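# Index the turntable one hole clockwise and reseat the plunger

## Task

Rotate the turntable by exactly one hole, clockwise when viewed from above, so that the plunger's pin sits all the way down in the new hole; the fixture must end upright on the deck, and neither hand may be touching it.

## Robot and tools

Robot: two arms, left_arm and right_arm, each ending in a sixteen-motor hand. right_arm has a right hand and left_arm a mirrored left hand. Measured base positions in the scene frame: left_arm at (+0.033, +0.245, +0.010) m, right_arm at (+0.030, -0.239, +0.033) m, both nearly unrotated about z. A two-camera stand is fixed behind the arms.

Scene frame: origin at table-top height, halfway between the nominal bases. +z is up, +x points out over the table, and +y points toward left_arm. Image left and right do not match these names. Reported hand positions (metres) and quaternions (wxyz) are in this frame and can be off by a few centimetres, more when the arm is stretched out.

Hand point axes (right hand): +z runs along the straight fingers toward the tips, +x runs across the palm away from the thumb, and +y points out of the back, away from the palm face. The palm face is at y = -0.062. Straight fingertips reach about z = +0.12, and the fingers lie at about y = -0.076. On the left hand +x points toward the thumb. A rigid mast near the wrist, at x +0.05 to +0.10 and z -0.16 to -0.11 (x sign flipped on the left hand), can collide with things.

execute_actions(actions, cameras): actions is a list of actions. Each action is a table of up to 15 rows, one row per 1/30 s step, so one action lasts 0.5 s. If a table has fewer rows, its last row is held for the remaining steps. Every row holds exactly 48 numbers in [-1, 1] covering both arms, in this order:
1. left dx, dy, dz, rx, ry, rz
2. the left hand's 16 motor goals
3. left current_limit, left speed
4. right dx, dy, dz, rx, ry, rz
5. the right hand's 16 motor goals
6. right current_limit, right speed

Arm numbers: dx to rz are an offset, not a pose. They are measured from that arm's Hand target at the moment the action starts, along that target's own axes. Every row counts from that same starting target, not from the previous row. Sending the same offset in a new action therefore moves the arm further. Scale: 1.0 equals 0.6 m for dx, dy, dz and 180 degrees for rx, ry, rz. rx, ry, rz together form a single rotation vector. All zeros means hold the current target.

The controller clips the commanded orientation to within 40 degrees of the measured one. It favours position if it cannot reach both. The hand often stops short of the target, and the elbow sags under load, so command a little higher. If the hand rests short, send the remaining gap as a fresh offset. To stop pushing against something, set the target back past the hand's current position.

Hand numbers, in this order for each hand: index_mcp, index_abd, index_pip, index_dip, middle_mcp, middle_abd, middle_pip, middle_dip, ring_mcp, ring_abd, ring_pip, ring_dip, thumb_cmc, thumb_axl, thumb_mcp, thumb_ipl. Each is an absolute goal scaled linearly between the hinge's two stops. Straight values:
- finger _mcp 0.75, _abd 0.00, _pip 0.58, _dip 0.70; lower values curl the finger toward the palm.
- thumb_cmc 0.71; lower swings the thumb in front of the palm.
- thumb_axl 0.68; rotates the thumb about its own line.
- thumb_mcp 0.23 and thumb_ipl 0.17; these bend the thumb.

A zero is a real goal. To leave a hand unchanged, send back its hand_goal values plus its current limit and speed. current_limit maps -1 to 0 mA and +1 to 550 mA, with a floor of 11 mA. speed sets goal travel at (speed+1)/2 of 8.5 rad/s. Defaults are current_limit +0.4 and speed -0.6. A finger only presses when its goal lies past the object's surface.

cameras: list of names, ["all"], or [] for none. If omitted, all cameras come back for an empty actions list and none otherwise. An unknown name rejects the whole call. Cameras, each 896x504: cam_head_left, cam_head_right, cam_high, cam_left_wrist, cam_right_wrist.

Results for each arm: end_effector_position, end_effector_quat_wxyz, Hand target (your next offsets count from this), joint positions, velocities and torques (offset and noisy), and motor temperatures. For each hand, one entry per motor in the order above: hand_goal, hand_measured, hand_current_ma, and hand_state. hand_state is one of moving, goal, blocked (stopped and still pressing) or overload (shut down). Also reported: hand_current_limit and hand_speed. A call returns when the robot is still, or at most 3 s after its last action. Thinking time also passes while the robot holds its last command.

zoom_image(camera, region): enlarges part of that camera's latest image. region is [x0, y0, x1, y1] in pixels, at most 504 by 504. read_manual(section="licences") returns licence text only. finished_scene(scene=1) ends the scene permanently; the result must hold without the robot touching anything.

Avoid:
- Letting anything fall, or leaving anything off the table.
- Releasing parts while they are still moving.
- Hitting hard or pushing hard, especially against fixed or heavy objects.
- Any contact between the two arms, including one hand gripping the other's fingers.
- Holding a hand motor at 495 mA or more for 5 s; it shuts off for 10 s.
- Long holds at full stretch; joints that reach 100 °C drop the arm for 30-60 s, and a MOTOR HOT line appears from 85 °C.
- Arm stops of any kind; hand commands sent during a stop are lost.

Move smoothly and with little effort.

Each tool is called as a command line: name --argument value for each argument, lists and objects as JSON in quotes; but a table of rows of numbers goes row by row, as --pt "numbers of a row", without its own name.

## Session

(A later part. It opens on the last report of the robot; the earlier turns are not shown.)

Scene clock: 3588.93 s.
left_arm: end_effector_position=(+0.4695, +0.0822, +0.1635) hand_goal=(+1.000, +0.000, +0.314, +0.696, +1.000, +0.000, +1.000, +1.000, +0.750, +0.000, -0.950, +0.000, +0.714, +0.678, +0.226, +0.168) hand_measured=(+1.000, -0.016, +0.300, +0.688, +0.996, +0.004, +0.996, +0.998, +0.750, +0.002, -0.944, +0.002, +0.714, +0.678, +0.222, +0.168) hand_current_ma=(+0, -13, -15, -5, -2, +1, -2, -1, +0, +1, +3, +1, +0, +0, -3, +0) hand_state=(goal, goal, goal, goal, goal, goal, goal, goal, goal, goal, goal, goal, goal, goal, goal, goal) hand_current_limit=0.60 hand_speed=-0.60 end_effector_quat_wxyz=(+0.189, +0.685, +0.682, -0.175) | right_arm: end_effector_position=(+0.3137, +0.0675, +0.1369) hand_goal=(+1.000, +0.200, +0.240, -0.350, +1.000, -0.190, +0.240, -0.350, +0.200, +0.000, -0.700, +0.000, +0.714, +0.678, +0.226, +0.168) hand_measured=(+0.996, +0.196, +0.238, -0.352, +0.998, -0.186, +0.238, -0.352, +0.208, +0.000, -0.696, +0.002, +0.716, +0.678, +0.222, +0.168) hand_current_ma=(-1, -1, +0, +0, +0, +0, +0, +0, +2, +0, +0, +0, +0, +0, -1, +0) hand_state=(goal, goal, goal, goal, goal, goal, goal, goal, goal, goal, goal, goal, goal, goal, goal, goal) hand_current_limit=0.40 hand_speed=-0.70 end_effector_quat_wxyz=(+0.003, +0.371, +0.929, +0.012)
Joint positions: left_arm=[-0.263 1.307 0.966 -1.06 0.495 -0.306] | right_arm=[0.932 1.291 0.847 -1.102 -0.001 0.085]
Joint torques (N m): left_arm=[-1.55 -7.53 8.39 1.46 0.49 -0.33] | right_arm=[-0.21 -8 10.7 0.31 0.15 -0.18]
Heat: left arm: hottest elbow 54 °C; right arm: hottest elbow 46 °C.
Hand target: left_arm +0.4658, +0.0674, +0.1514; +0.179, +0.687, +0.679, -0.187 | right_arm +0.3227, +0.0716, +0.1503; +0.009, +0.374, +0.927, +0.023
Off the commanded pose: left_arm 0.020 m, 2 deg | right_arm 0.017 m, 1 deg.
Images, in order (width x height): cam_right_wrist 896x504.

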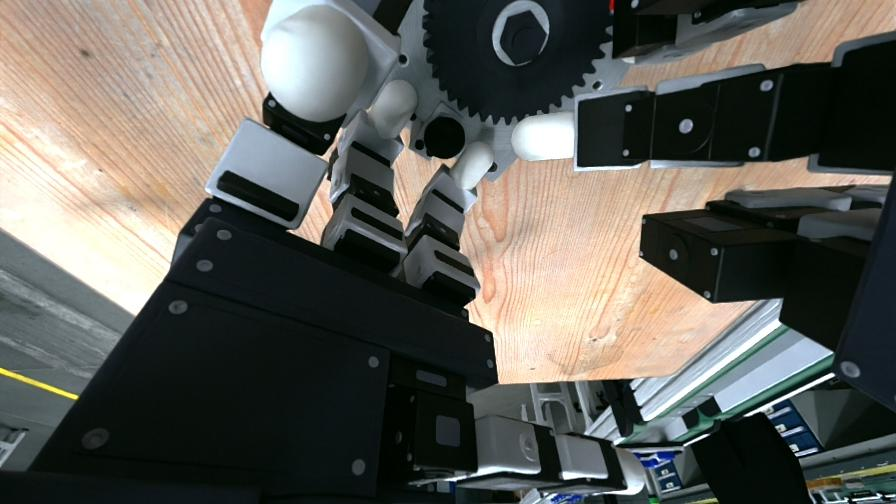

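execute_actions --actions '[[[-0.0044,-0.0012,0.0025,0,0,0,1,0,0.314,0.696,1,0,1,1,0.75,0,-0.95,0,0.714,0.678,0.226,0.168,0.6,-0.6,0,0,0,0,0,0,1,0.2,0.24,-0.35,1,-0.19,0.24,-0.35,0.2,0,-0.7,0,0.714,0.678,0.226,0.168,0.4,-0.7]]]' --cameras '["cam_right_wrist"]'

zoom_image --camera "cam_right_wrist" --region '[360, 0, 660, 200]'

zoom_image --camera "cam_right_wrist" --region '[370, 80, 490, 200]'

Scene clock: 3597.60 s.
left_arm: end_effector_position=(+0.4689, +0.0788, +0.1636) hand_goal=(+1.000, +0.000, +0.314, +0.696, +1.000, +0.000, +1.000, +1.000, +0.750, +0.000, -0.950, +0.000, +0.714, +0.678, +0.226, +0.168) hand_measured=(+1.000, -0.012, +0.300, +0.688, +0.996, +0.004, +0.996, +0.998, +0.750, +0.002, -0.944, +0.002, +0.714, +0.678, +0.222, +0.168) hand_current_ma=(+0, -8, -15, -5, -2, +1, -2, -1, +0, +1, +3, +1, +0, +0, -3, +0) hand_state=(goal, goal, goal, goal, goal, goal, goal, goal, goal, goal, goal, goal, goal, goal, goal, goal) hand_current_limit=0.60 hand_speed=-0.60 end_effector_quat_wxyz=(+0.189, +0.685, +0.681, -0.175) | right_arm: end_effector_position=(+0.3137, +0.0675, +0.1369) hand_goal=(+1.000, +0.200, +0.240, -0.350, +1.000, -0.190, +0.240, -0.350, +0.200, +0.000, -0.700, +0.000, +0.714, +0.678, +0.226, +0.168) hand_measured=(+0.996, +0.196, +0.238, -0.352, +0.998, -0.186, +0.238, -0.352, +0.208, +0.000, -0.696, +0.002, +0.716, +0.678, +0.222, +0.168) hand_current_ma=(-1, -1, +0, +0, +0, +0, +0, +0, +2, +0, +0, +0, +0, +0, -1, +0) hand_state=(goal, goal, goal, goal, goal, goal, goal, goal, goal, goal, goal, goal, goal, goal, goal, goal) hand_current_limit=0.40 hand_speed=-0.70 end_effector_quat_wxyz=(+0.003, +0.371, +0.929, +0.012)
Joint positions: left_arm=[-0.272 1.307 0.966 -1.055 0.494 -0.316] | right_arm=[0.932 1.291 0.847 -1.102 -0.001 0.085]
Joint torques (N m): left_arm=[-1.61 -7.59 8.39 1.47 0.51 -0.33] | right_arm=[-0.21 -8 10.7 0.31 0.15 -0.18]
Heat: left arm: hottest elbow 54 °C; right arm: hottest elbow 46 °C.
Hand target: left_arm +0.4650, +0.0643, +0.1514; +0.179, +0.687, +0.679, -0.187 | right_arm +0.3227, +0.0716, +0.1503; +0.009, +0.374, +0.927, +0.023
Off the commanded pose: left_arm 0.019 m, 2 deg | right_arm 0.017 m, 1 deg.
Images, in order (width x height): cam_right_wrist 896x504.

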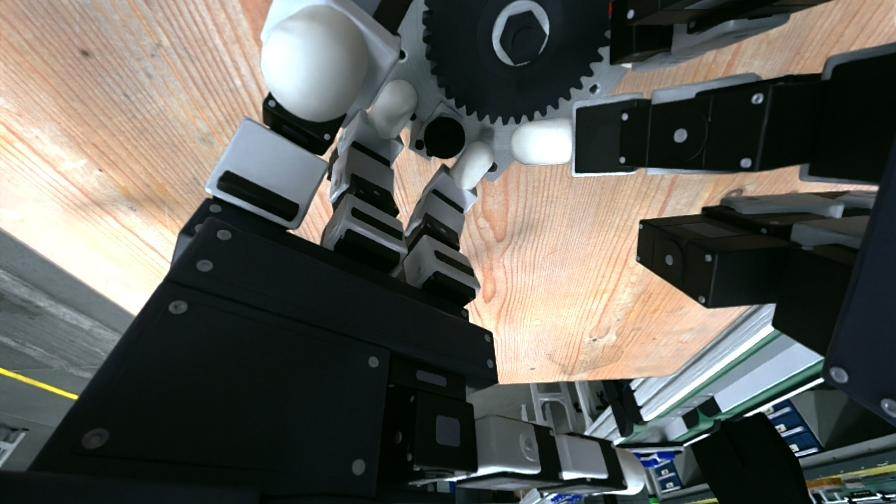

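Scaled by 1.680.

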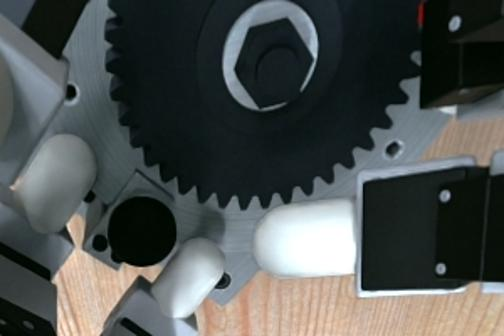

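Scaled by 4.200.

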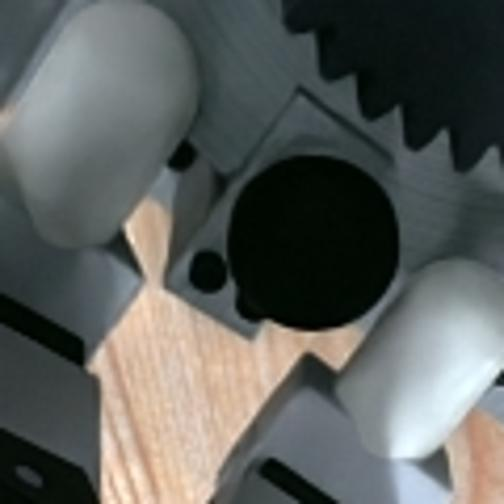

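execute_actions --actions '[[[-0.0036,-0.001,0.0021,0,0,0,1,0,0.314,0.696,1,0,1,1,0.75,0,-0.95,0,0.714,0.678,0.226,0.168,0.6,-0.6,0,0,0,0,0,0,1,0.2,0.24,-0.35,1,-0.19,0.24,-0.35,0.2,0,-0.7,0,0.714,0.678,0.226,0.168,0.4,-0.7]]]' --cameras '["cam_right_wrist"]'

zoom_image --camera "cam_right_wrist" --region '[360, 0, 660, 200]'

zoom_image --camera "cam_right_wrist" --region '[370, 80, 490, 200]'

Scene clock: 3604.37 s.
left_arm: end_effector_position=(+0.4689, +0.0789, +0.1634) hand_goal=(+1.000, +0.000, +0.314, +0.696, +1.000, +0.000, +1.000, +1.000, +0.750, +0.000, -0.950, +0.000, +0.714, +0.678, +0.226, +0.168) hand_measured=(+1.000, -0.008, +0.300, +0.688, +0.996, +0.004, +0.996, +0.998, +0.750, +0.002, -0.944, +0.002, +0.714, +0.678, +0.222, +0.168) hand_current_ma=(+0, -6, -15, -5, -2, +1, -2, -1, +0, +1, +3, +1, +0, +0, -3, +0) hand_state=(goal, goal, goal, goal, goal, goal, goal, goal, goal, goal, goal, goal, goal, goal, goal, goal) hand_current_limit=0.60 hand_speed=-0.60 end_effector_quat_wxyz=(+0.189, +0.683, +0.683, -0.175) | right_arm: end_effector_position=(+0.3137, +0.0675, +0.1369) hand_goal=(+1.000, +0.200, +0.240, -0.350, +1.000, -0.190, +0.240, -0.350, +0.200, +0.000, -0.700, +0.000, +0.714, +0.678, +0.226, +0.168) hand_measured=(+0.996, +0.196, +0.238, -0.352, +0.998, -0.186, +0.238, -0.352, +0.208, +0.000, -0.696, +0.002, +0.716, +0.678, +0.222, +0.168) hand_current_ma=(-1, -1, +0, +0, +0, +0, +0, +0, +2, +0, +0, +0, +0, +0, -1, +0) hand_state=(goal, goal, goal, goal, goal, goal, goal, goal, goal, goal, goal, goal, goal, goal, goal, goal) hand_current_limit=0.40 hand_speed=-0.70 end_effector_quat_wxyz=(+0.003, +0.371, +0.929, +0.012)
Joint positions: left_arm=[-0.273 1.307 0.966 -1.054 0.492 -0.323] | right_arm=[0.932 1.291 0.847 -1.102 -0.001 0.085]
Joint torques (N m): left_arm=[-2.02 -7.59 8.32 1.55 0.51 -0.33] | right_arm=[-0.21 -8.06 10.69 0.29 0.16 -0.18]
Heat: left arm: hottest elbow 54 °C; right arm: hottest elbow 46 °C.
Hand target: left_arm +0.4644, +0.0619, +0.1514; +0.179, +0.687, +0.679, -0.187 | right_arm +0.3227, +0.0716, +0.1503; +0.009, +0.374, +0.927, +0.023
Off the commanded pose: left_arm 0.021 m, 2 deg | right_arm 0.017 m, 1 deg.
Images, in order (width x height): cam_right_wrist 896x504.

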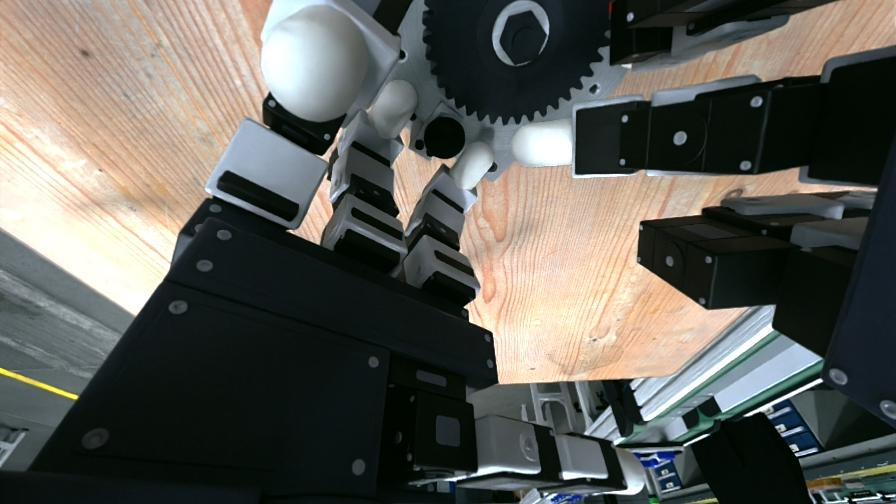

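Scaled by 1.680.

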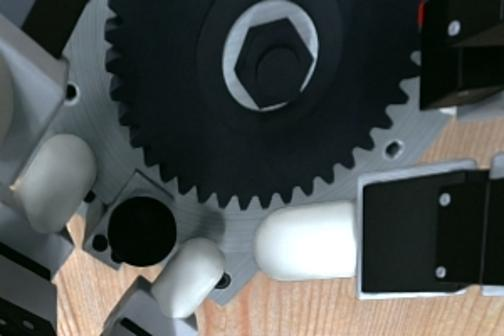

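Scaled by 4.200.

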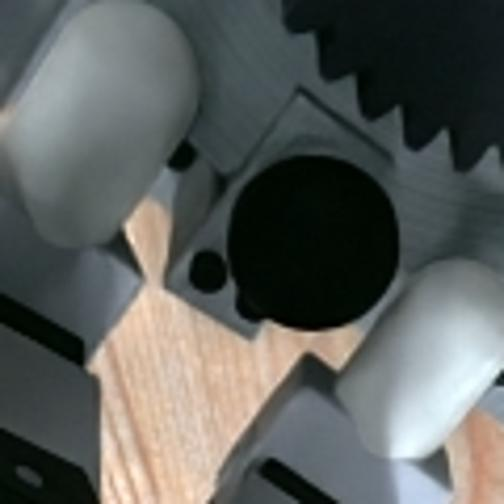

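execute_actions --actions '[[[-0.0036,-0.001,0.0021,0,0,0,1,0,0.314,0.696,1,0,1,1,0.75,0,-0.95,0,0.714,0.678,0.226,0.168,0.6,-0.6,0,0,0,0,0,0,1,0.2,0.24,-0.35,1,-0.19,0.24,-0.35,0.2,0,-0.7,0,0.714,0.678,0.226,0.168,0.4,-0.7]]]' --cameras '["cam_right_wrist"]'

zoom_image --camera "cam_right_wrist" --region '[360, 0, 660, 200]'

zoom_image --camera "cam_right_wrist" --region '[370, 80, 490, 200]'

Scene clock: 3612.93 s.
left_arm: end_effector_position=(+0.4674, +0.0725, +0.1644) hand_goal=(+1.000, +0.000, +0.314, +0.696, +1.000, +0.000, +1.000, +1.000, +0.750, +0.000, -0.950, +0.000, +0.714, +0.678, +0.226, +0.168) hand_measured=(+1.000, -0.008, +0.298, +0.688, +0.996, +0.002, +0.996, +0.998, +0.750, +0.002, -0.944, +0.002, +0.714, +0.678, +0.222, +0.168) hand_current_ma=(+0, -5, -17, -6, -2, +1, -2, -1, +0, +1, +3, +1, +0, +0, -3, +0) hand_state=(goal, goal, goal, goal, goal, goal, goal, goal, goal, goal, goal, goal, goal, goal, goal, goal) hand_current_limit=0.60 hand_speed=-0.60 end_effector_quat_wxyz=(+0.190, +0.686, +0.680, -0.175) | right_arm: end_effector_position=(+0.3137, +0.0675, +0.1369) hand_goal=(+1.000, +0.200, +0.240, -0.350, +1.000, -0.190, +0.240, -0.350, +0.200, +0.000, -0.700, +0.000, +0.714, +0.678, +0.226, +0.168) hand_measured=(+0.996, +0.196, +0.238, -0.352, +0.998, -0.186, +0.238, -0.352, +0.208, +0.000, -0.696, +0.002, +0.716, +0.678, +0.222, +0.168) hand_current_ma=(-1, -1, +0, +0, +0, +0, +0, +0, +2, +0, +0, +0, +0, +0, -1, +0) hand_state=(goal, goal, goal, goal, goal, goal, goal, goal, goal, goal, goal, goal, goal, goal, goal, goal) hand_current_limit=0.40 hand_speed=-0.70 end_effector_quat_wxyz=(+0.003, +0.371, +0.929, +0.012)
Joint positions: left_arm=[-0.289 1.305 0.966 -1.047 0.492 -0.332] | right_arm=[0.932 1.291 0.847 -1.102 -0.001 0.085]
Joint torques (N m): left_arm=[-1.38 -7.53 8.34 1.5 0.47 -0.32] | right_arm=[-0.21 -8 10.7 0.31 0.15 -0.18]
Heat: left arm: hottest elbow 54 °C; right arm: hottest elbow 46 °C.
Hand target: left_arm +0.4637, +0.0594, +0.1514; +0.179, +0.687, +0.679, -0.187 | right_arm +0.3227, +0.0716, +0.1503; +0.009, +0.374, +0.927, +0.023
Off the commanded pose: left_arm 0.019 m, 2 deg | right_arm 0.017 m, 1 deg.
Images, in order (width x height): cam_right_wrist 896x504.

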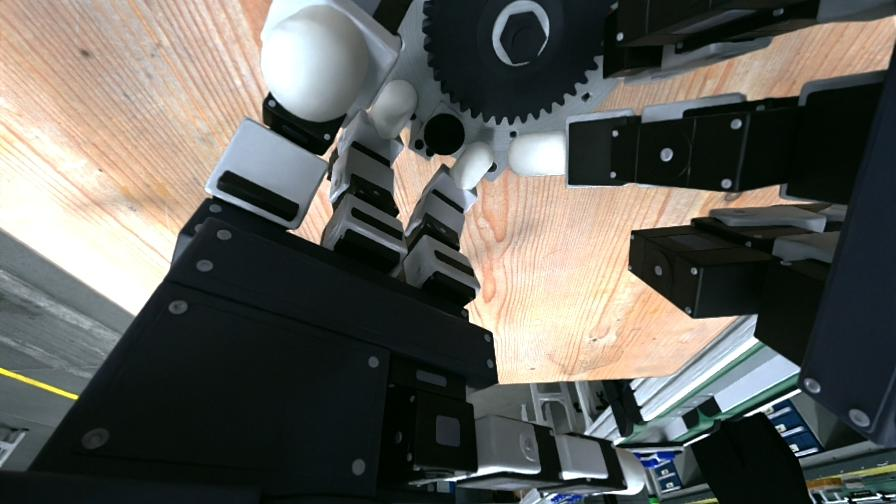

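Scaled by 1.680.

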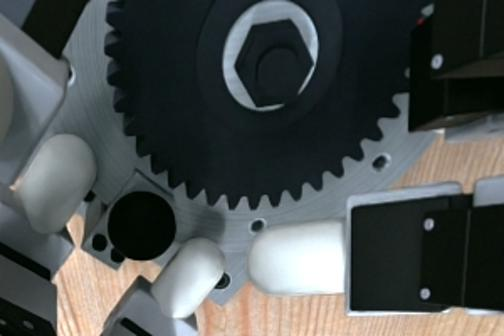

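Scaled by 4.200.

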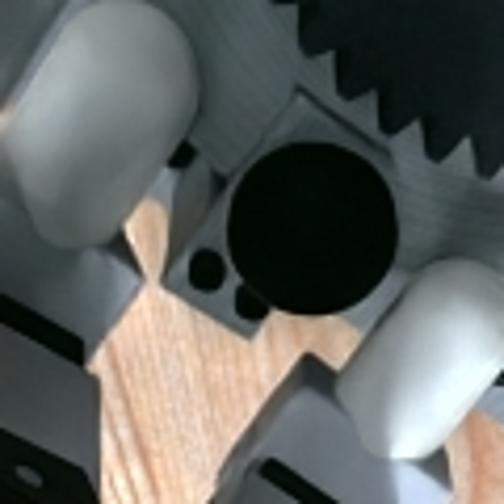

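execute_actions --actions '[[[0.0019,0,-0.03,0,0,0,1,0,0.314,0.696,1,0,1,1,0.75,0,-0.95,0,0.714,0.678,0.226,0.168,0.6,-0.6,0,0,0,0,0,0,1,0.2,0.24,-0.35,1,-0.19,0.24,-0.35,0.2,0,-0.7,0,0.714,0.678,0.226,0.168,0.4,-0.7]],[[-0.0208,0.0017,-0.0361,0,0,0,1,0,0.314,0.696,1,0,1,1,0.75,0,-0.95,0,0.714,0.678,0.226,0.168,0.6,-0.6,0,0,0,0,0,0,1,0.2,0.24,-0.35,1,-0.19,0.24,-0.35,0.2,0,-0.7,0,0.714,0.678,0.226,0.168,0.4,-0.7]],[[-0.0417,0.0017,-0.0722,0,0,0,1,0,0.314,0.696,1,0,1,1,0.75,0,-0.95,0,0.714,0.678,0.226,0.168,0.6,-0.6,0,0,0,0,0,0,1,0.2,0.24,-0.35,1,-0.19,0.24,-0.35,0.2,0,-0.7,0,0.714,0.678,0.226,0.168,0.4,-0.7]]]' --cameras '["cam_right_wrist", "cam_left_wrist"]'

zoom_image --camera "cam_right_wrist" --region '[360, 0, 660, 200]'

zoom_image --camera "cam_right_wrist" --region '[370, 80, 490, 200]'

Scene clock: 3627.53 s.
left_arm: end_effector_position=(+0.4564, +0.0753, +0.2204) hand_goal=(+1.000, +0.000, +0.314, +0.696, +1.000, +0.000, +1.000, +1.000, +0.750, +0.000, -0.950, +0.000, +0.714, +0.678, +0.226, +0.168) hand_measured=(+0.990, +0.000, +0.310, +0.694, +0.996, +0.002, +0.996, +0.998, +0.750, +0.002, -0.944, +0.002, +0.714, +0.678, +0.222, +0.168) hand_current_ma=(-8, +0, -2, -1, -3, +1, -2, -1, +0, +1, +3, +1, +0, +0, -3, +0) hand_state=(goal, goal, goal, goal, goal, goal, goal, goal, goal, goal, goal, goal, goal, goal, goal, goal) hand_current_limit=0.60 hand_speed=-0.60 end_effector_quat_wxyz=(+0.162, +0.680, +0.689, -0.193) | right_arm: end_effector_position=(+0.3137, +0.0675, +0.1369) hand_goal=(+1.000, +0.200, +0.240, -0.350, +1.000, -0.190, +0.240, -0.350, +0.200, +0.000, -0.700, +0.000, +0.714, +0.678, +0.226, +0.168) hand_measured=(+0.996, +0.196, +0.238, -0.352, +0.998, -0.186, +0.238, -0.352, +0.208, +0.000, -0.696, +0.002, +0.716, +0.678, +0.222, +0.168) hand_current_ma=(-1, -1, +0, +0, +0, +0, +0, +0, +2, +0, +0, +0, +0, +0, -1, +0) hand_state=(goal, goal, goal, goal, goal, goal, goal, goal, goal, goal, goal, goal, goal, goal, goal, goal) hand_current_limit=0.40 hand_speed=-0.70 end_effector_quat_wxyz=(+0.003, +0.371, +0.929, +0.012)
Joint positions: left_arm=[-0.289 1.275 1.111 -1.29 0.497 -0.337] | right_arm=[0.932 1.291 0.847 -1.102 -0.001 0.085]
Joint torques (N m): left_arm=[1.2 -9.7 12.3 0.65 0.48 -0.08] | right_arm=[-0.21 -8 10.7 0.31 0.15 -0.18]
Heat: left arm: hottest elbow 54 °C; right arm: hottest elbow 46 °C.
Hand target: left_arm +0.4666, +0.0694, +0.2414; +0.179, +0.687, +0.679, -0.187 | right_arm +0.3227, +0.0716, +0.1503; +0.009, +0.374, +0.927, +0.023
Off the commanded pose: left_arm 0.024 m, 3 deg | right_arm 0.017 m, 1 deg.
Images, in order (width x height): cam_left_wrist 896x504, cam_right_wrist 896x504.

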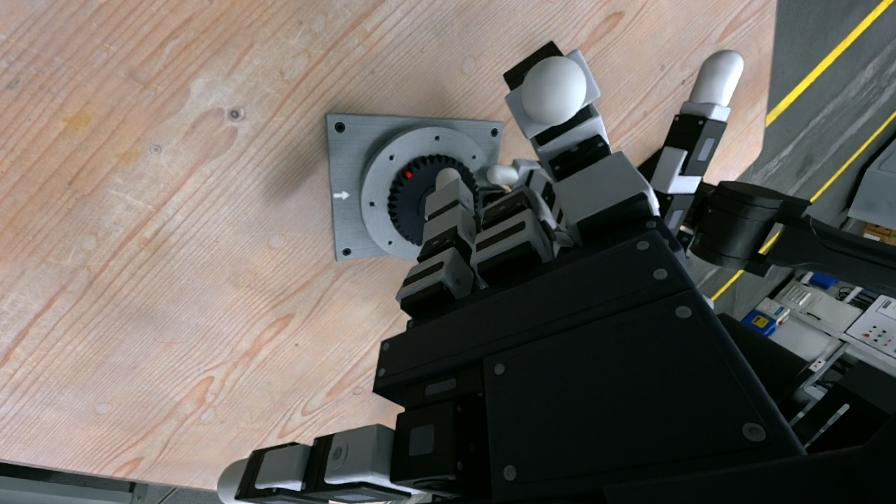

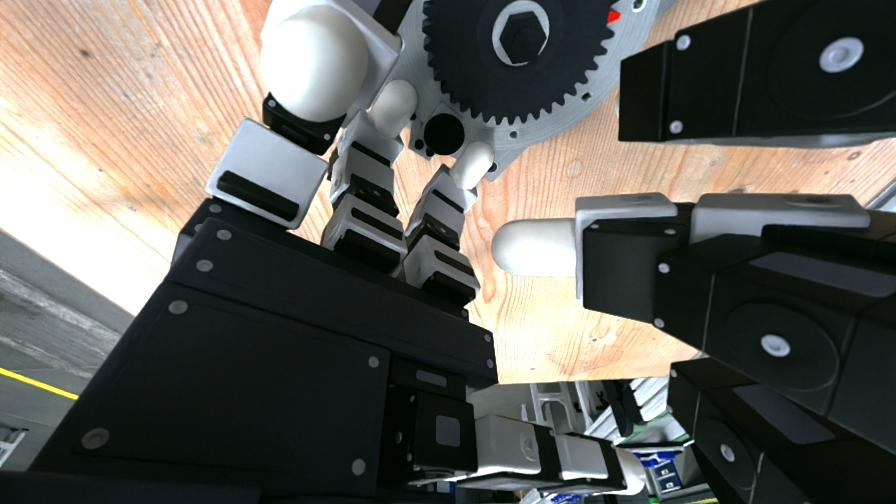

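Scaled by 1.680.

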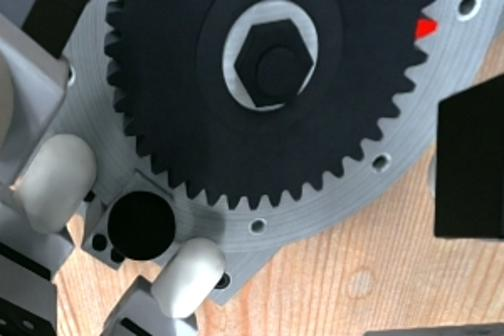

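Scaled by 4.200.

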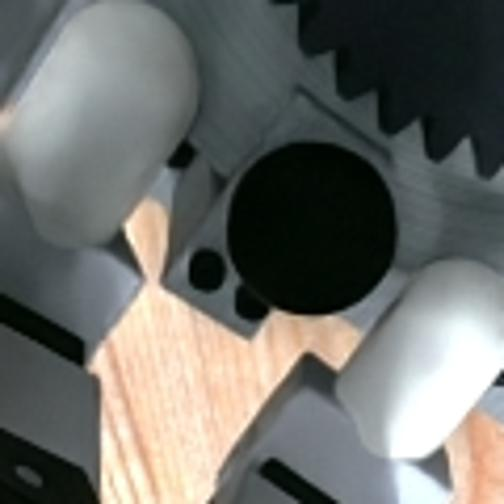

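execute_actions --actions '[[[0,0,0,0,0,0,1,0,0.314,0.696,1,0,1,1,0.75,0,-0.95,0,0.714,0.678,0.226,0.168,0.6,-0.6,0,0,0,0,0,0,1,0.27,0.26,-0.3,1,-0.25,0.26,-0.3,0.2,0,-0.7,0,0.714,0.678,0.226,0.168,0.4,-0.7]],[[0,0,0,0,0,0,1,0,0.314,0.696,1,0,1,1,0.75,0,-0.95,0,0.714,0.678,0.226,0.168,0.6,-0.6,0,0,-0.02,0,0,0,1,0.27,0.26,-0.3,1,-0.25,0.26,-0.3,0.2,0,-0.7,0,0.714,0.678,0.226,0.168,0.4,-0.7]]]' --cameras '["cam_right_wrist"]'

zoom_image --camera "cam_right_wrist" --region '[370, 80, 490, 200]'

Scene clock: 3639.23 s.
left_arm: end_effector_position=(+0.4564, +0.0753, +0.2204) hand_goal=(+1.000, +0.000, +0.314, +0.696, +1.000, +0.000, +1.000, +1.000, +0.750, +0.000, -0.950, +0.000, +0.714, +0.678, +0.226, +0.168) hand_measured=(+0.990, +0.000, +0.310, +0.694, +0.996, +0.002, +0.996, +0.998, +0.750, +0.002, -0.944, +0.002, +0.714, +0.678, +0.222, +0.168) hand_current_ma=(-8, +0, -2, -1, -3, +1, -2, -1, +0, +1, +3, +1, +0, +0, -3, +0) hand_state=(goal, goal, goal, goal, goal, goal, goal, goal, goal, goal, goal, goal, goal, goal, goal, goal) hand_current_limit=0.60 hand_speed=-0.60 end_effector_quat_wxyz=(+0.162, +0.680, +0.689, -0.193) | right_arm: end_effector_position=(+0.3092, +0.0617, +0.1388) hand_goal=(+1.000, +0.270, +0.260, -0.300, +1.000, -0.250, +0.260, -0.300, +0.200, +0.000, -0.700, +0.000, +0.714, +0.678, +0.226, +0.168) hand_measured=(+0.996, +0.264, +0.258, -0.302, +0.998, -0.246, +0.258, -0.302, +0.208, +0.000, -0.696, +0.002, +0.716, +0.678, +0.222, +0.168) hand_current_ma=(+0, -1, +0, +0, +0, +1, +0, +0, +2, +0, +0, +0, +0, +0, -1, +0) hand_state=(goal, goal, goal, goal, goal, goal, goal, goal, goal, goal, goal, goal, goal, goal, goal, goal) hand_current_limit=0.40 hand_speed=-0.70 end_effector_quat_wxyz=(+0.000, +0.372, +0.928, +0.001)
Joint positions: left_arm=[-0.289 1.275 1.111 -1.29 0.497 -0.337] | right_arm=[0.932 1.282 0.851 -1.137 -0.001 0.086]
Joint torques (N m): left_arm=[1.2 -9.76 12.29 0.69 0.48 -0.09] | right_arm=[-0.15 -8.47 12.16 0.21 0.16 -0.17]
Motor temperatures (°C): left_arm=[27 30 56 26 31 27] | right_arm=[27 32 46 30 28 27]
Heat: left arm: hottest elbow 56 °C; right arm: hottest elbow 46 °C.
Hand target: left_arm +0.4666, +0.0694, +0.2414; +0.179, +0.687, +0.679, -0.187 | right_arm +0.3223, +0.0711, +0.1623; +0.009, +0.374, +0.927, +0.023
Off the commanded pose: left_arm 0.024 m, 3 deg | right_arm 0.028 m, 3 deg.
Images, in order (width x height): cam_right_wrist 896x504.

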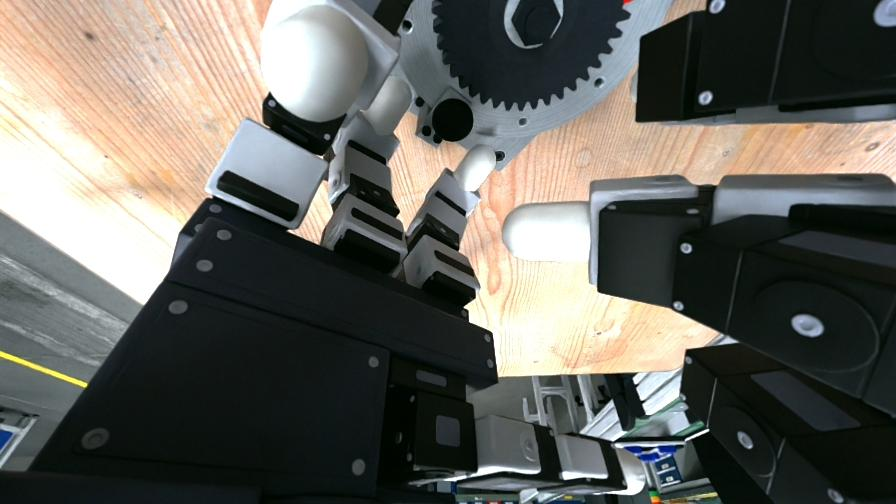

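Scaled by 4.200.

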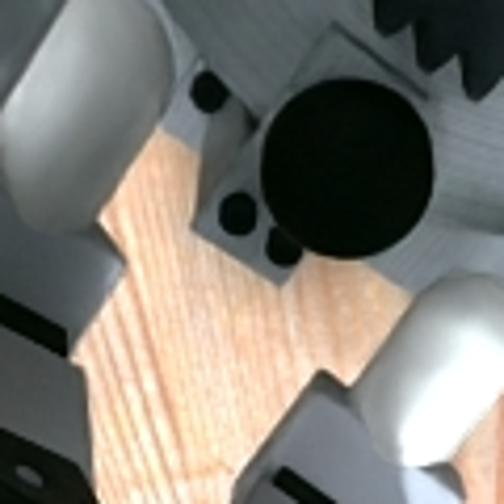

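execute_actions --actions '[[[0,0,0,0,0,0,1,0,0.314,0.696,1,0,1,1,0.75,0,-0.95,0,0.714,0.678,0.226,0.168,0.6,-0.6,0,0,-0.03,0,0,0,1,0.27,0.26,-0.3,1,-0.25,0.26,-0.3,0.2,0,-0.7,0,0.714,0.678,0.226,0.168,0.4,-0.7]],[[0,0,0,0,0,0,1,0,0.314,0.696,1,0,1,1,0.75,0,-0.95,0,0.714,0.678,0.226,0.168,0.6,-0.6,0,0,-0.05,0,0,0,1,0.27,0.26,-0.3,1,-0.25,0.26,-0.3,0.2,0,-0.7,0,0.714,0.678,0.226,0.168,0.4,-0.7]]]' --cameras '["cam_right_wrist"]'

zoom_image --camera "cam_right_wrist" --region '[370, 20, 490, 140]'

Scene clock: 3646.67 s.
left_arm: end_effector_position=(+0.4564, +0.0753, +0.2204) hand_goal=(+1.000, +0.000, +0.314, +0.696, +1.000, +0.000, +1.000, +1.000, +0.750, +0.000, -0.950, +0.000, +0.714, +0.678, +0.226, +0.168) hand_measured=(+0.990, +0.000, +0.310, +0.694, +0.996, +0.002, +0.996, +0.998, +0.750, +0.002, -0.944, +0.002, +0.714, +0.678, +0.222, +0.168) hand_current_ma=(-8, +0, -2, -1, -3, +1, -2, -1, +0, +1, +3, +1, +0, +0, -3, +0) hand_state=(goal, goal, goal, goal, goal, goal, goal, goal, goal, goal, goal, goal, goal, goal, goal, goal) hand_current_limit=0.60 hand_speed=-0.60 end_effector_quat_wxyz=(+0.162, +0.680, +0.689, -0.193) | right_arm: end_effector_position=(+0.3107, +0.0630, +0.1924) hand_goal=(+1.000, +0.270, +0.260, -0.300, +1.000, -0.250, +0.260, -0.300, +0.200, +0.000, -0.700, +0.000, +0.714, +0.678, +0.226, +0.168) hand_measured=(+0.998, +0.264, +0.258, -0.302, +0.998, -0.246, +0.258, -0.302, +0.208, +0.000, -0.696, +0.002, +0.714, +0.678, +0.222, +0.168) hand_current_ma=(+0, -1, +0, +0, +0, +1, +0, +0, +2, +0, +0, +0, +0, +0, -1, +0) hand_state=(goal, goal, goal, goal, goal, goal, goal, goal, goal, goal, goal, goal, goal, goal, goal, goal) hand_current_limit=0.40 hand_speed=-0.70 end_effector_quat_wxyz=(+0.002, +0.374, +0.927, +0.009)
Joint positions: left_arm=[-0.289 1.275 1.111 -1.29 0.497 -0.337] | right_arm=[0.932 1.224 0.947 -1.277 -0.001 0.091]
Joint torques (N m): left_arm=[1.2 -9.7 12.29 0.66 0.48 -0.08] | right_arm=[-0.15 -6.71 12.33 0.27 0.16 -0.17]
Motor temperatures (°C): left_arm=[27 30 57 26 31 27] | right_arm=[27 32 47 30 28 27]
Heat: left arm: hottest elbow 57 °C; right arm: hottest elbow 47 °C.
Hand target: left_arm +0.4666, +0.0694, +0.2414; +0.179, +0.687, +0.679, -0.187 | right_arm +0.3206, +0.0694, +0.2102; +0.009, +0.374, +0.927, +0.023
Off the commanded pose: left_arm 0.024 m, 3 deg | right_arm 0.021 m, 2 deg.
Images, in order (width x height): cam_right_wrist 896x504.

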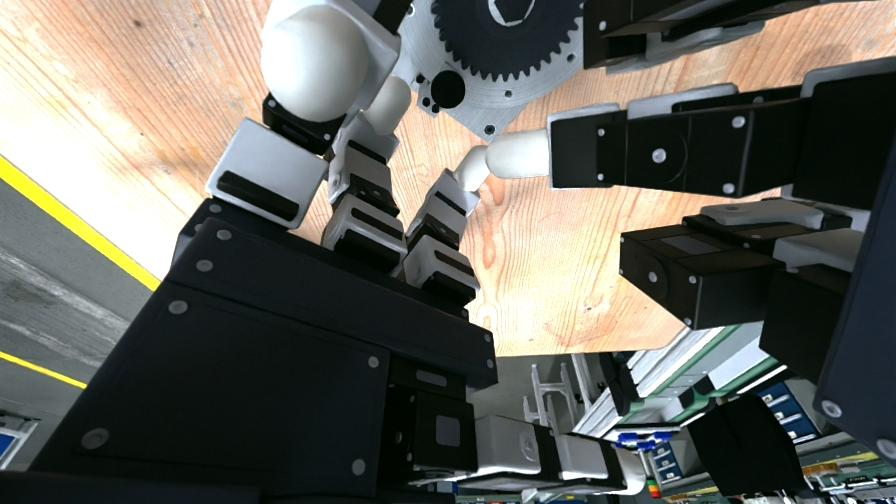

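Scaled by 4.200.

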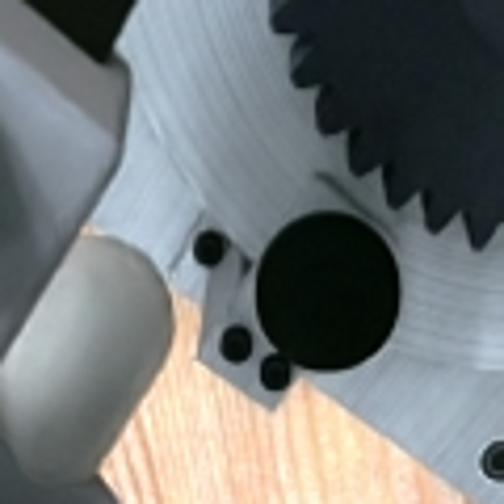

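execute_actions --actions '[[[-0.0067,0.04,-0.0115,0,0,0,1,0,0.314,0.696,1,0,1,1,0.75,0,-0.95,0,0.714,0.678,0.226,0.168,0.6,-0.6,0,0,0,0,0,0,1,0.27,0.26,-0.3,1,-0.25,0.26,-0.3,0.2,0,-0.7,0,0.714,0.678,0.226,0.168,0.4,-0.7]],[[-0.01,0.05,-0.0173,0,0,0,1,0,0.314,0.696,1,0,1,1,0.75,0,-0.95,0,0.714,0.678,0.226,0.168,0.6,-0.6,0,0,0,0,0,0,1,0.27,0.26,-0.3,1,-0.25,0.26,-0.3,0.2,0,-0.7,0,0.714,0.678,0.226,0.168,0.4,-0.7]],[[0.06,0.02,-0.05,0,0,0,1,0,0.314,0.696,1,0,1,1,0.75,0,-0.95,0,0.714,0.678,0.226,0.168,0.6,-0.6,0,0,0,0,0,0,1,0.27,0.26,-0.3,1,-0.25,0.26,-0.3,0.2,0,-0.7,0,0.714,0.678,0.226,0.168,0.4,-0.7]],[[0.06,0.0,-0.05,0,0,0,1,0,0.314,0.696,1,0,1,1,0.75,0,-0.95,0,0.714,0.678,0.226,0.168,0.6,-0.6,0,0,0,0,0,0,1,0.27,0.26,-0.3,1,-0.25,0.26,-0.3,0.2,0,-0.7,0,0.714,0.678,0.226,0.168,0.4,-0.7]]]' --cameras '["cam_right_wrist", "cam_left_wrist", "cam_head_left", "cam_high"]'

zoom_image --camera "cam_right_wrist" --region '[360, 0, 660, 200]'

Scene clock: 3662.03 s.
left_arm: end_effector_position=(+0.5181, +0.1693, +0.2593) hand_goal=(+1.000, +0.000, +0.314, +0.696, +1.000, +0.000, +1.000, +1.000, +0.750, +0.000, -0.950, +0.000, +0.714, +0.678, +0.226, +0.168) hand_measured=(+0.996, +0.000, +0.312, +0.694, +0.996, +0.002, +0.996, +0.998, +0.752, +0.002, -0.944, +0.002, +0.714, +0.678, +0.222, +0.168) hand_current_ma=(-2, +0, -1, -1, -3, +1, -2, -1, +0, +1, +3, +1, +0, +0, -3, +0) hand_state=(goal, goal, goal, goal, goal, goal, goal, goal, goal, goal, goal, goal, goal, goal, goal, goal) hand_current_limit=0.60 hand_speed=-0.60 end_effector_quat_wxyz=(+0.167, +0.674, +0.693, -0.195) | right_arm: end_effector_position=(+0.3107, +0.0630, +0.1924) hand_goal=(+1.000, +0.270, +0.260, -0.300, +1.000, -0.250, +0.260, -0.300, +0.200, +0.000, -0.700, +0.000, +0.714, +0.678, +0.226, +0.168) hand_measured=(+0.998, +0.264, +0.258, -0.302, +0.998, -0.246, +0.258, -0.302, +0.208, +0.000, -0.696, +0.002, +0.714, +0.678, +0.222, +0.168) hand_current_ma=(+0, -1, +0, +0, +0, +1, +0, +0, +2, +0, +0, +0, +0, +0, -1, +0) hand_state=(goal, goal, goal, goal, goal, goal, goal, goal, goal, goal, goal, goal, goal, goal, goal, goal) hand_current_limit=0.40 hand_speed=-0.70 end_effector_quat_wxyz=(+0.002, +0.374, +0.927, +0.009)
Joint positions: left_arm=[-0.02 1.408 1.339 -1.525 0.518 -0.047] | right_arm=[0.932 1.224 0.947 -1.277 -0.001 0.091]
Joint torques (N m): left_arm=[0.09 -9.88 13.33 0.43 0.5 -0.02] | right_arm=[-0.15 -7.3 12.22 0.27 0.16 -0.17]
Motor temperatures (°C): left_arm=[27 30 58 26 31 27] | right_arm=[27 32 49 30 28 27]
Heat: left arm: hottest elbow 58 °C; right arm: hottest elbow 49 °C.
Hand target: left_arm +0.5340, +0.1609, +0.2768; +0.179, +0.687, +0.679, -0.187 | right_arm +0.3206, +0.0694, +0.2102; +0.009, +0.374, +0.927, +0.023
Off the commanded pose: left_arm 0.025 m, 3 deg | right_arm 0.021 m, 2 deg.
Images, in order (width x height): cam_head_left 896x504, cam_high 896x504, cam_left_wrist 896x504, cam_right_wrist 896x504.

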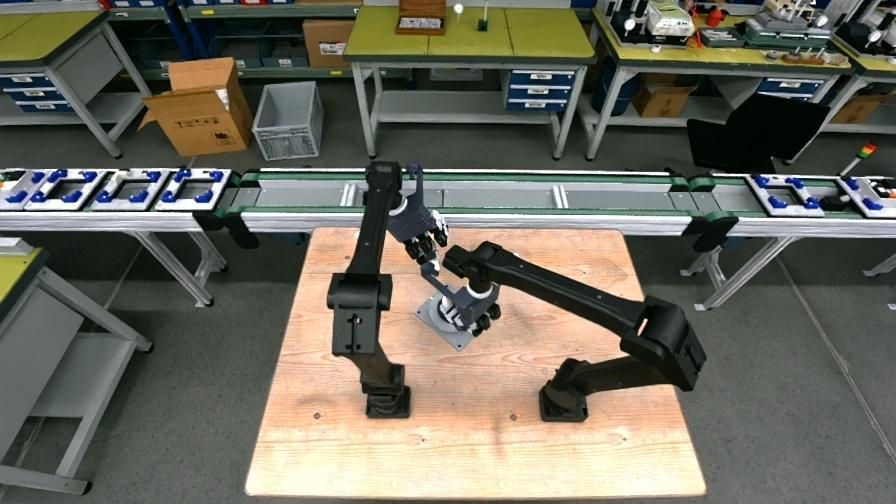

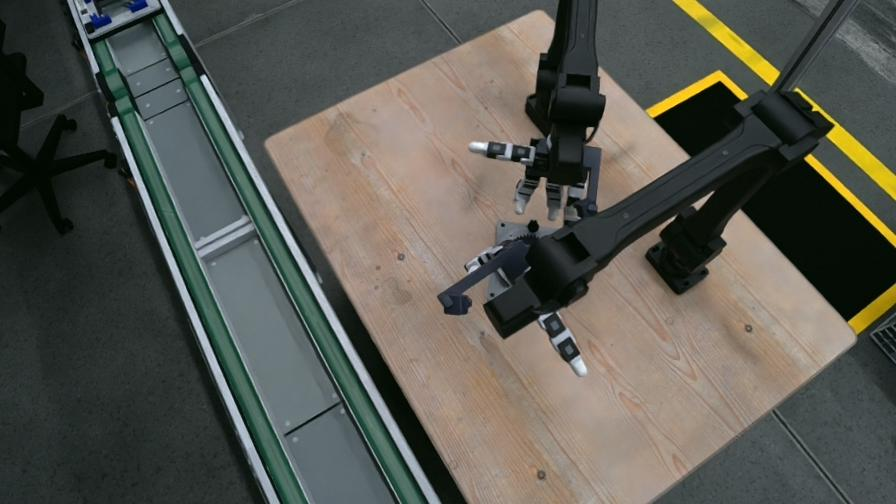

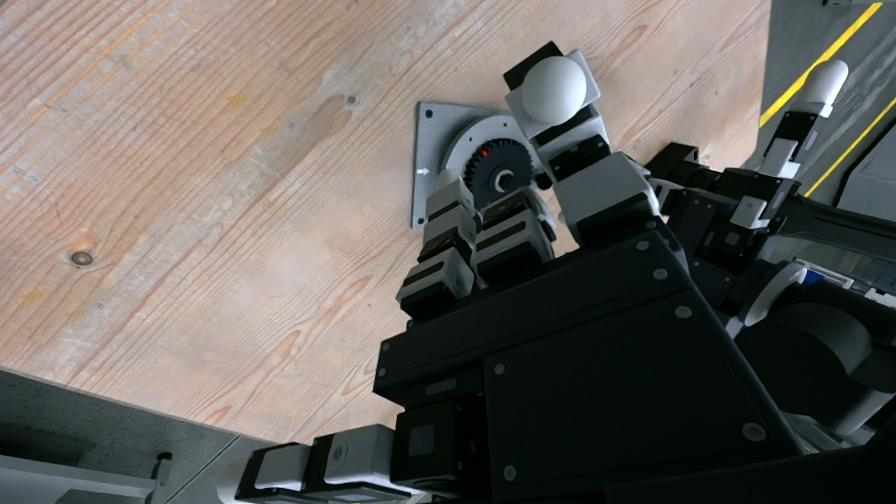

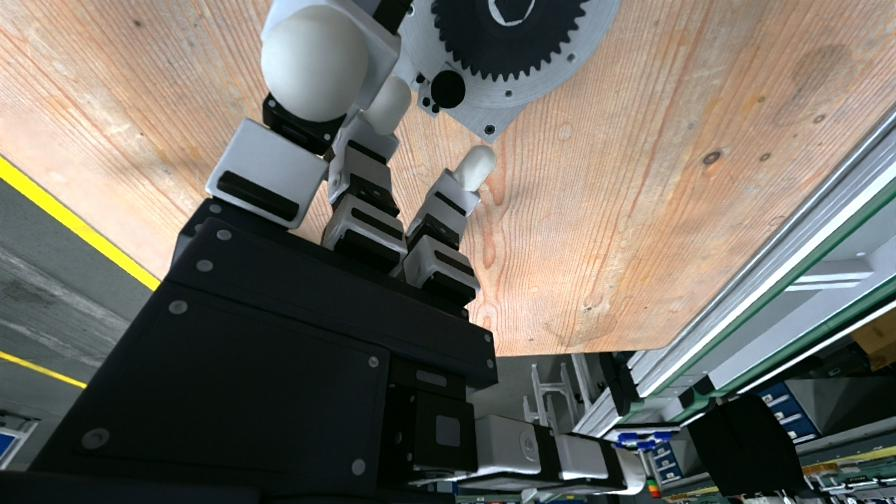

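Scaled by 1.680.

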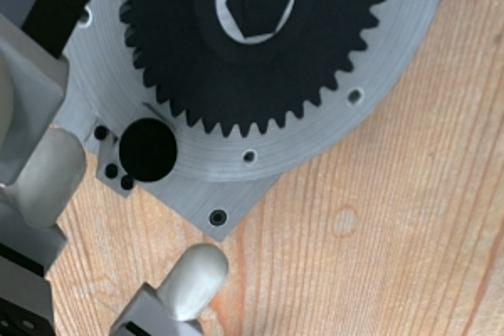

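zoom_image --camera "cam_left_wrist" --region '[400, 90, 560, 250]'

zoom_image --camera "cam_right_wrist" --region '[400, 40, 480, 120]'

Scaled by 3.150.

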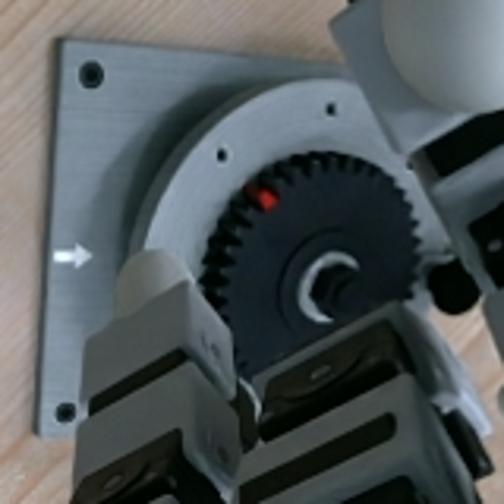

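Scaled by 6.300.

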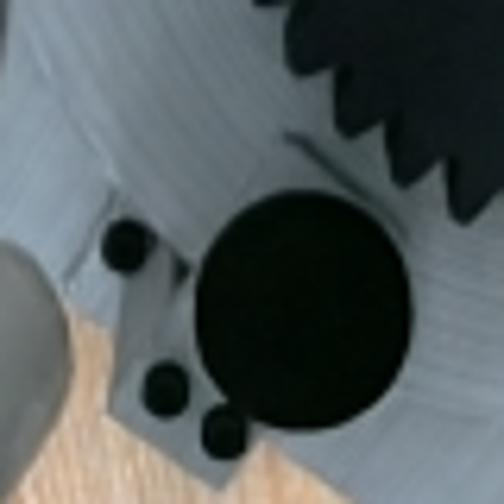

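execute_actions --actions '[[[0,0,0,0,0,0,1,0,0.314,0.696,1,0,1,1,0.75,0,-0.95,0,0.714,0.678,0.226,0.168,0.6,-0.6,0,-0.02,-0.06,0,0,0,1,0.27,0.26,-0.3,1,-0.25,0.26,-0.3,0.2,0,-0.7,0,0.714,0.678,0.226,0.168,0.4,-0.7]],[[0,0,0,0,0,0,1,0,0.314,0.696,1,0,1,1,0.75,0,-0.95,0,0.714,0.678,0.226,0.168,0.6,-0.6,0,-0.06,-0.04,0,0,0,1,0.27,0.26,-0.3,1,-0.25,0.26,-0.3,0.2,0,-0.7,0,0.714,0.678,0.226,0.168,0.4,-0.7]],[[0,0,0,0,0,0,1,0,0.314,0.696,1,0,1,1,0.75,0,-0.95,0,0.714,0.678,0.226,0.168,0.6,-0.6,0,-0.08,0,0,0,0,1,0.27,0.26,-0.3,1,-0.25,0.26,-0.3,0.2,0,-0.7,0,0.714,0.678,0.226,0.168,0.4,-0.7]]]' --cameras '["cam_right_wrist", "cam_left_wrist", "cam_head_left", "cam_high"]'

zoom_image --camera "cam_right_wrist" --region '[360, 0, 560, 130]'

zoom_image --camera "cam_high" --region '[440, 180, 600, 320]'

zoom_image --camera "cam_head_left" --region '[390, 270, 510, 370]'

Scene clock: 3703.23 s.
left_arm: end_effector_position=(+0.5181, +0.1693, +0.2593) hand_goal=(+1.000, +0.000, +0.314, +0.696, +1.000, +0.000, +1.000, +1.000, +0.750, +0.000, -0.950, +0.000, +0.714, +0.678, +0.226, +0.168) hand_measured=(+0.996, +0.000, +0.312, +0.694, +0.996, +0.002, +0.996, +0.998, +0.752, +0.002, -0.944, +0.002, +0.714, +0.678, +0.222, +0.168) hand_current_ma=(-2, +0, -1, -1, -3, +1, -2, -1, +0, +1, +3, +1, +0, +0, -3, +0) hand_state=(goal, goal, goal, goal, goal, goal, goal, goal, goal, goal, goal, goal, goal, goal, goal, goal) hand_current_limit=0.60 hand_speed=-0.60 end_effector_quat_wxyz=(+0.167, +0.674, +0.693, -0.195) | right_arm: end_effector_position=(+0.2522, -0.0066, +0.2603) hand_goal=(+1.000, +0.270, +0.260, -0.300, +1.000, -0.250, +0.260, -0.300, +0.200, +0.000, -0.700, +0.000, +0.714, +0.678, +0.226, +0.168) hand_measured=(+0.996, +0.266, +0.258, -0.302, +0.996, -0.246, +0.258, -0.302, +0.206, +0.000, -0.696, +0.002, +0.714, +0.678, +0.222, +0.168) hand_current_ma=(-1, -1, +0, +0, -1, +0, +0, +0, +1, +0, +0, +0, +0, +0, -1, +0) hand_state=(goal, goal, goal, goal, goal, goal, goal, goal, goal, goal, goal, goal, goal, goal, goal, goal) hand_current_limit=0.40 hand_speed=-0.70 end_effector_quat_wxyz=(+0.006, +0.376, +0.926, +0.022)
Joint positions: left_arm=[-0.02 1.408 1.339 -1.525 0.518 -0.047] | right_arm=[0.943 0.915 0.912 -1.522 -0.001 0.106]
Joint torques (N m): left_arm=[0.03 -9.88 13.37 0.44 0.51 -0.02] | right_arm=[0.67 -1.67 10.69 0.54 0.21 -0.01]
Motor temperatures (°C): left_arm=[27 30 57 26 31 27] | right_arm=[27 31 51 30 28 27]
Heat: left arm: hottest elbow 57 °C; right arm: hottest elbow 51 °C.
Hand target: left_arm +0.5340, +0.1609, +0.2768; +0.179, +0.687, +0.679, -0.187 | right_arm +0.2521, -0.0019, +0.2653; +0.009, +0.374, +0.927, +0.023
Off the commanded pose: left_arm 0.025 m, 3 deg | right_arm 0.007 m, 0 deg.
Images, in order (width x height): cam_head_left 896x504, cam_high 896x504, cam_left_wrist 896x504, cam_right_wrist 896x504.

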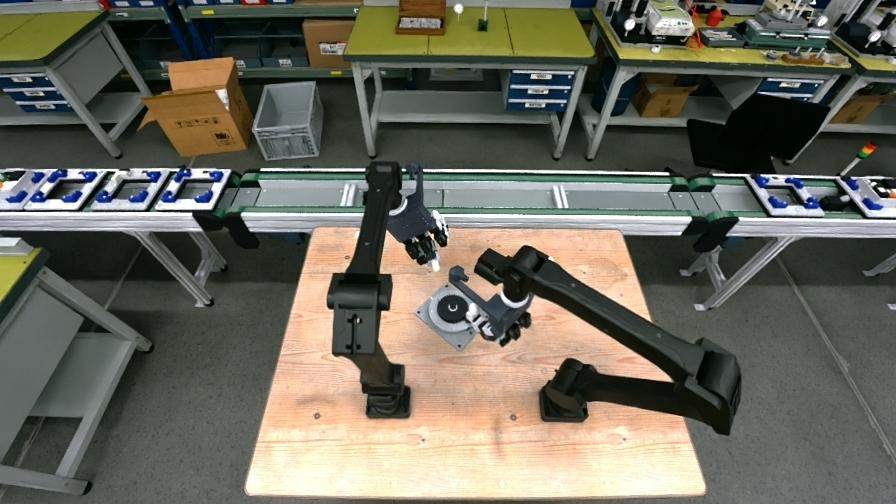

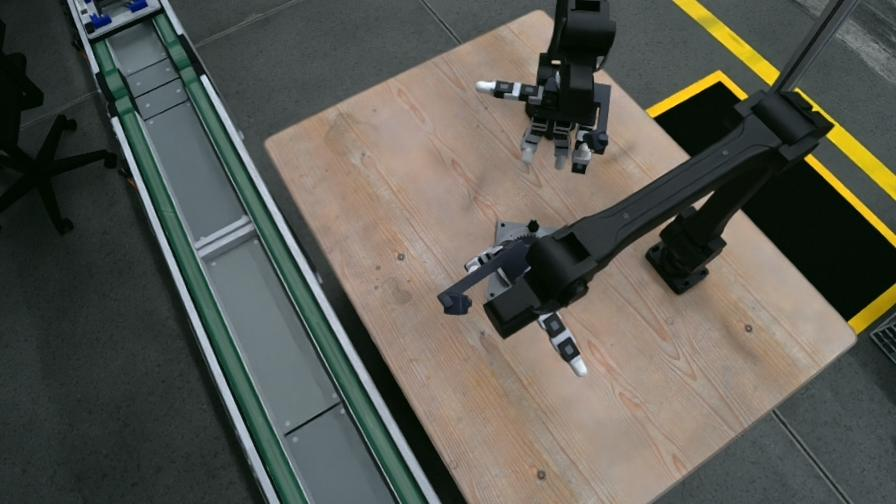

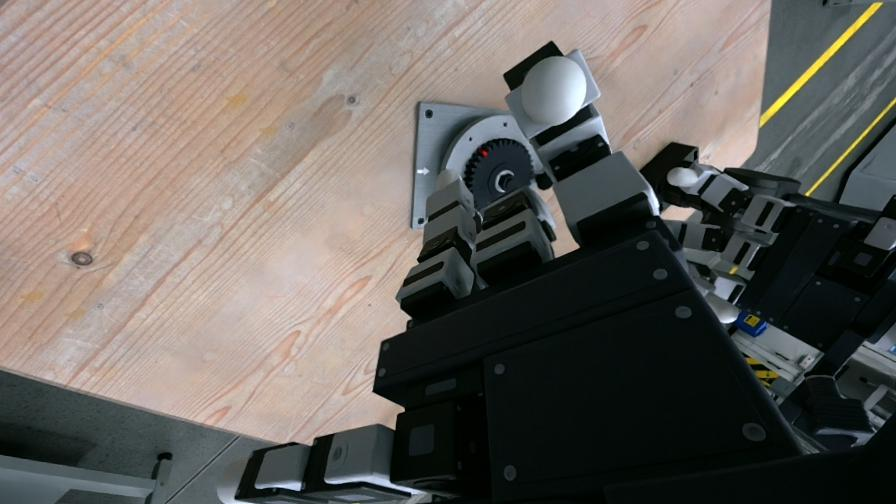

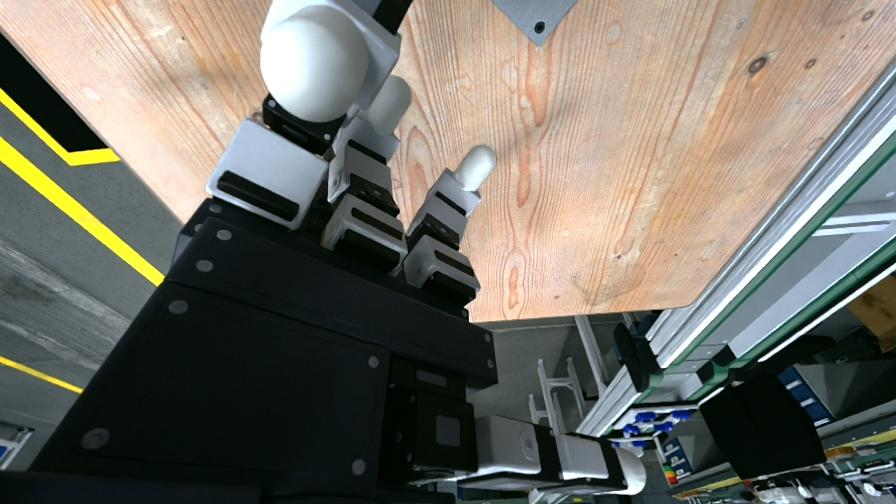

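Scaled by 2.520.

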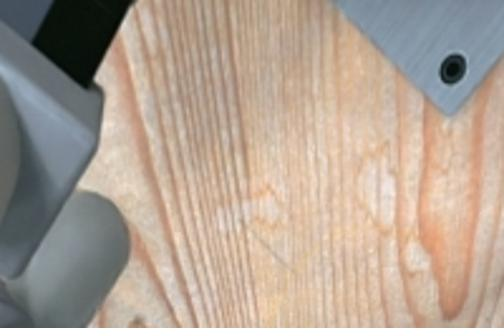

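Scaled by 3.150.

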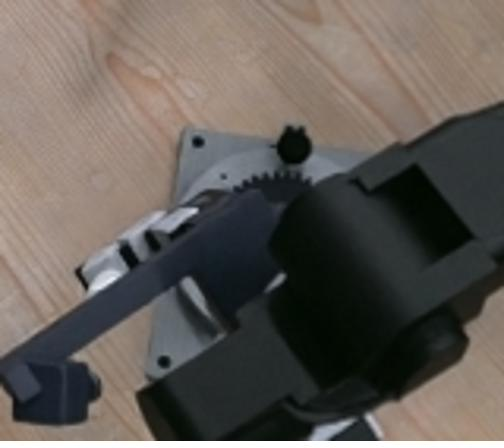

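Scaled by 4.200.

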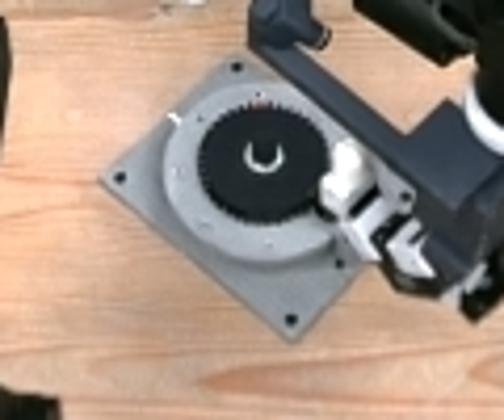

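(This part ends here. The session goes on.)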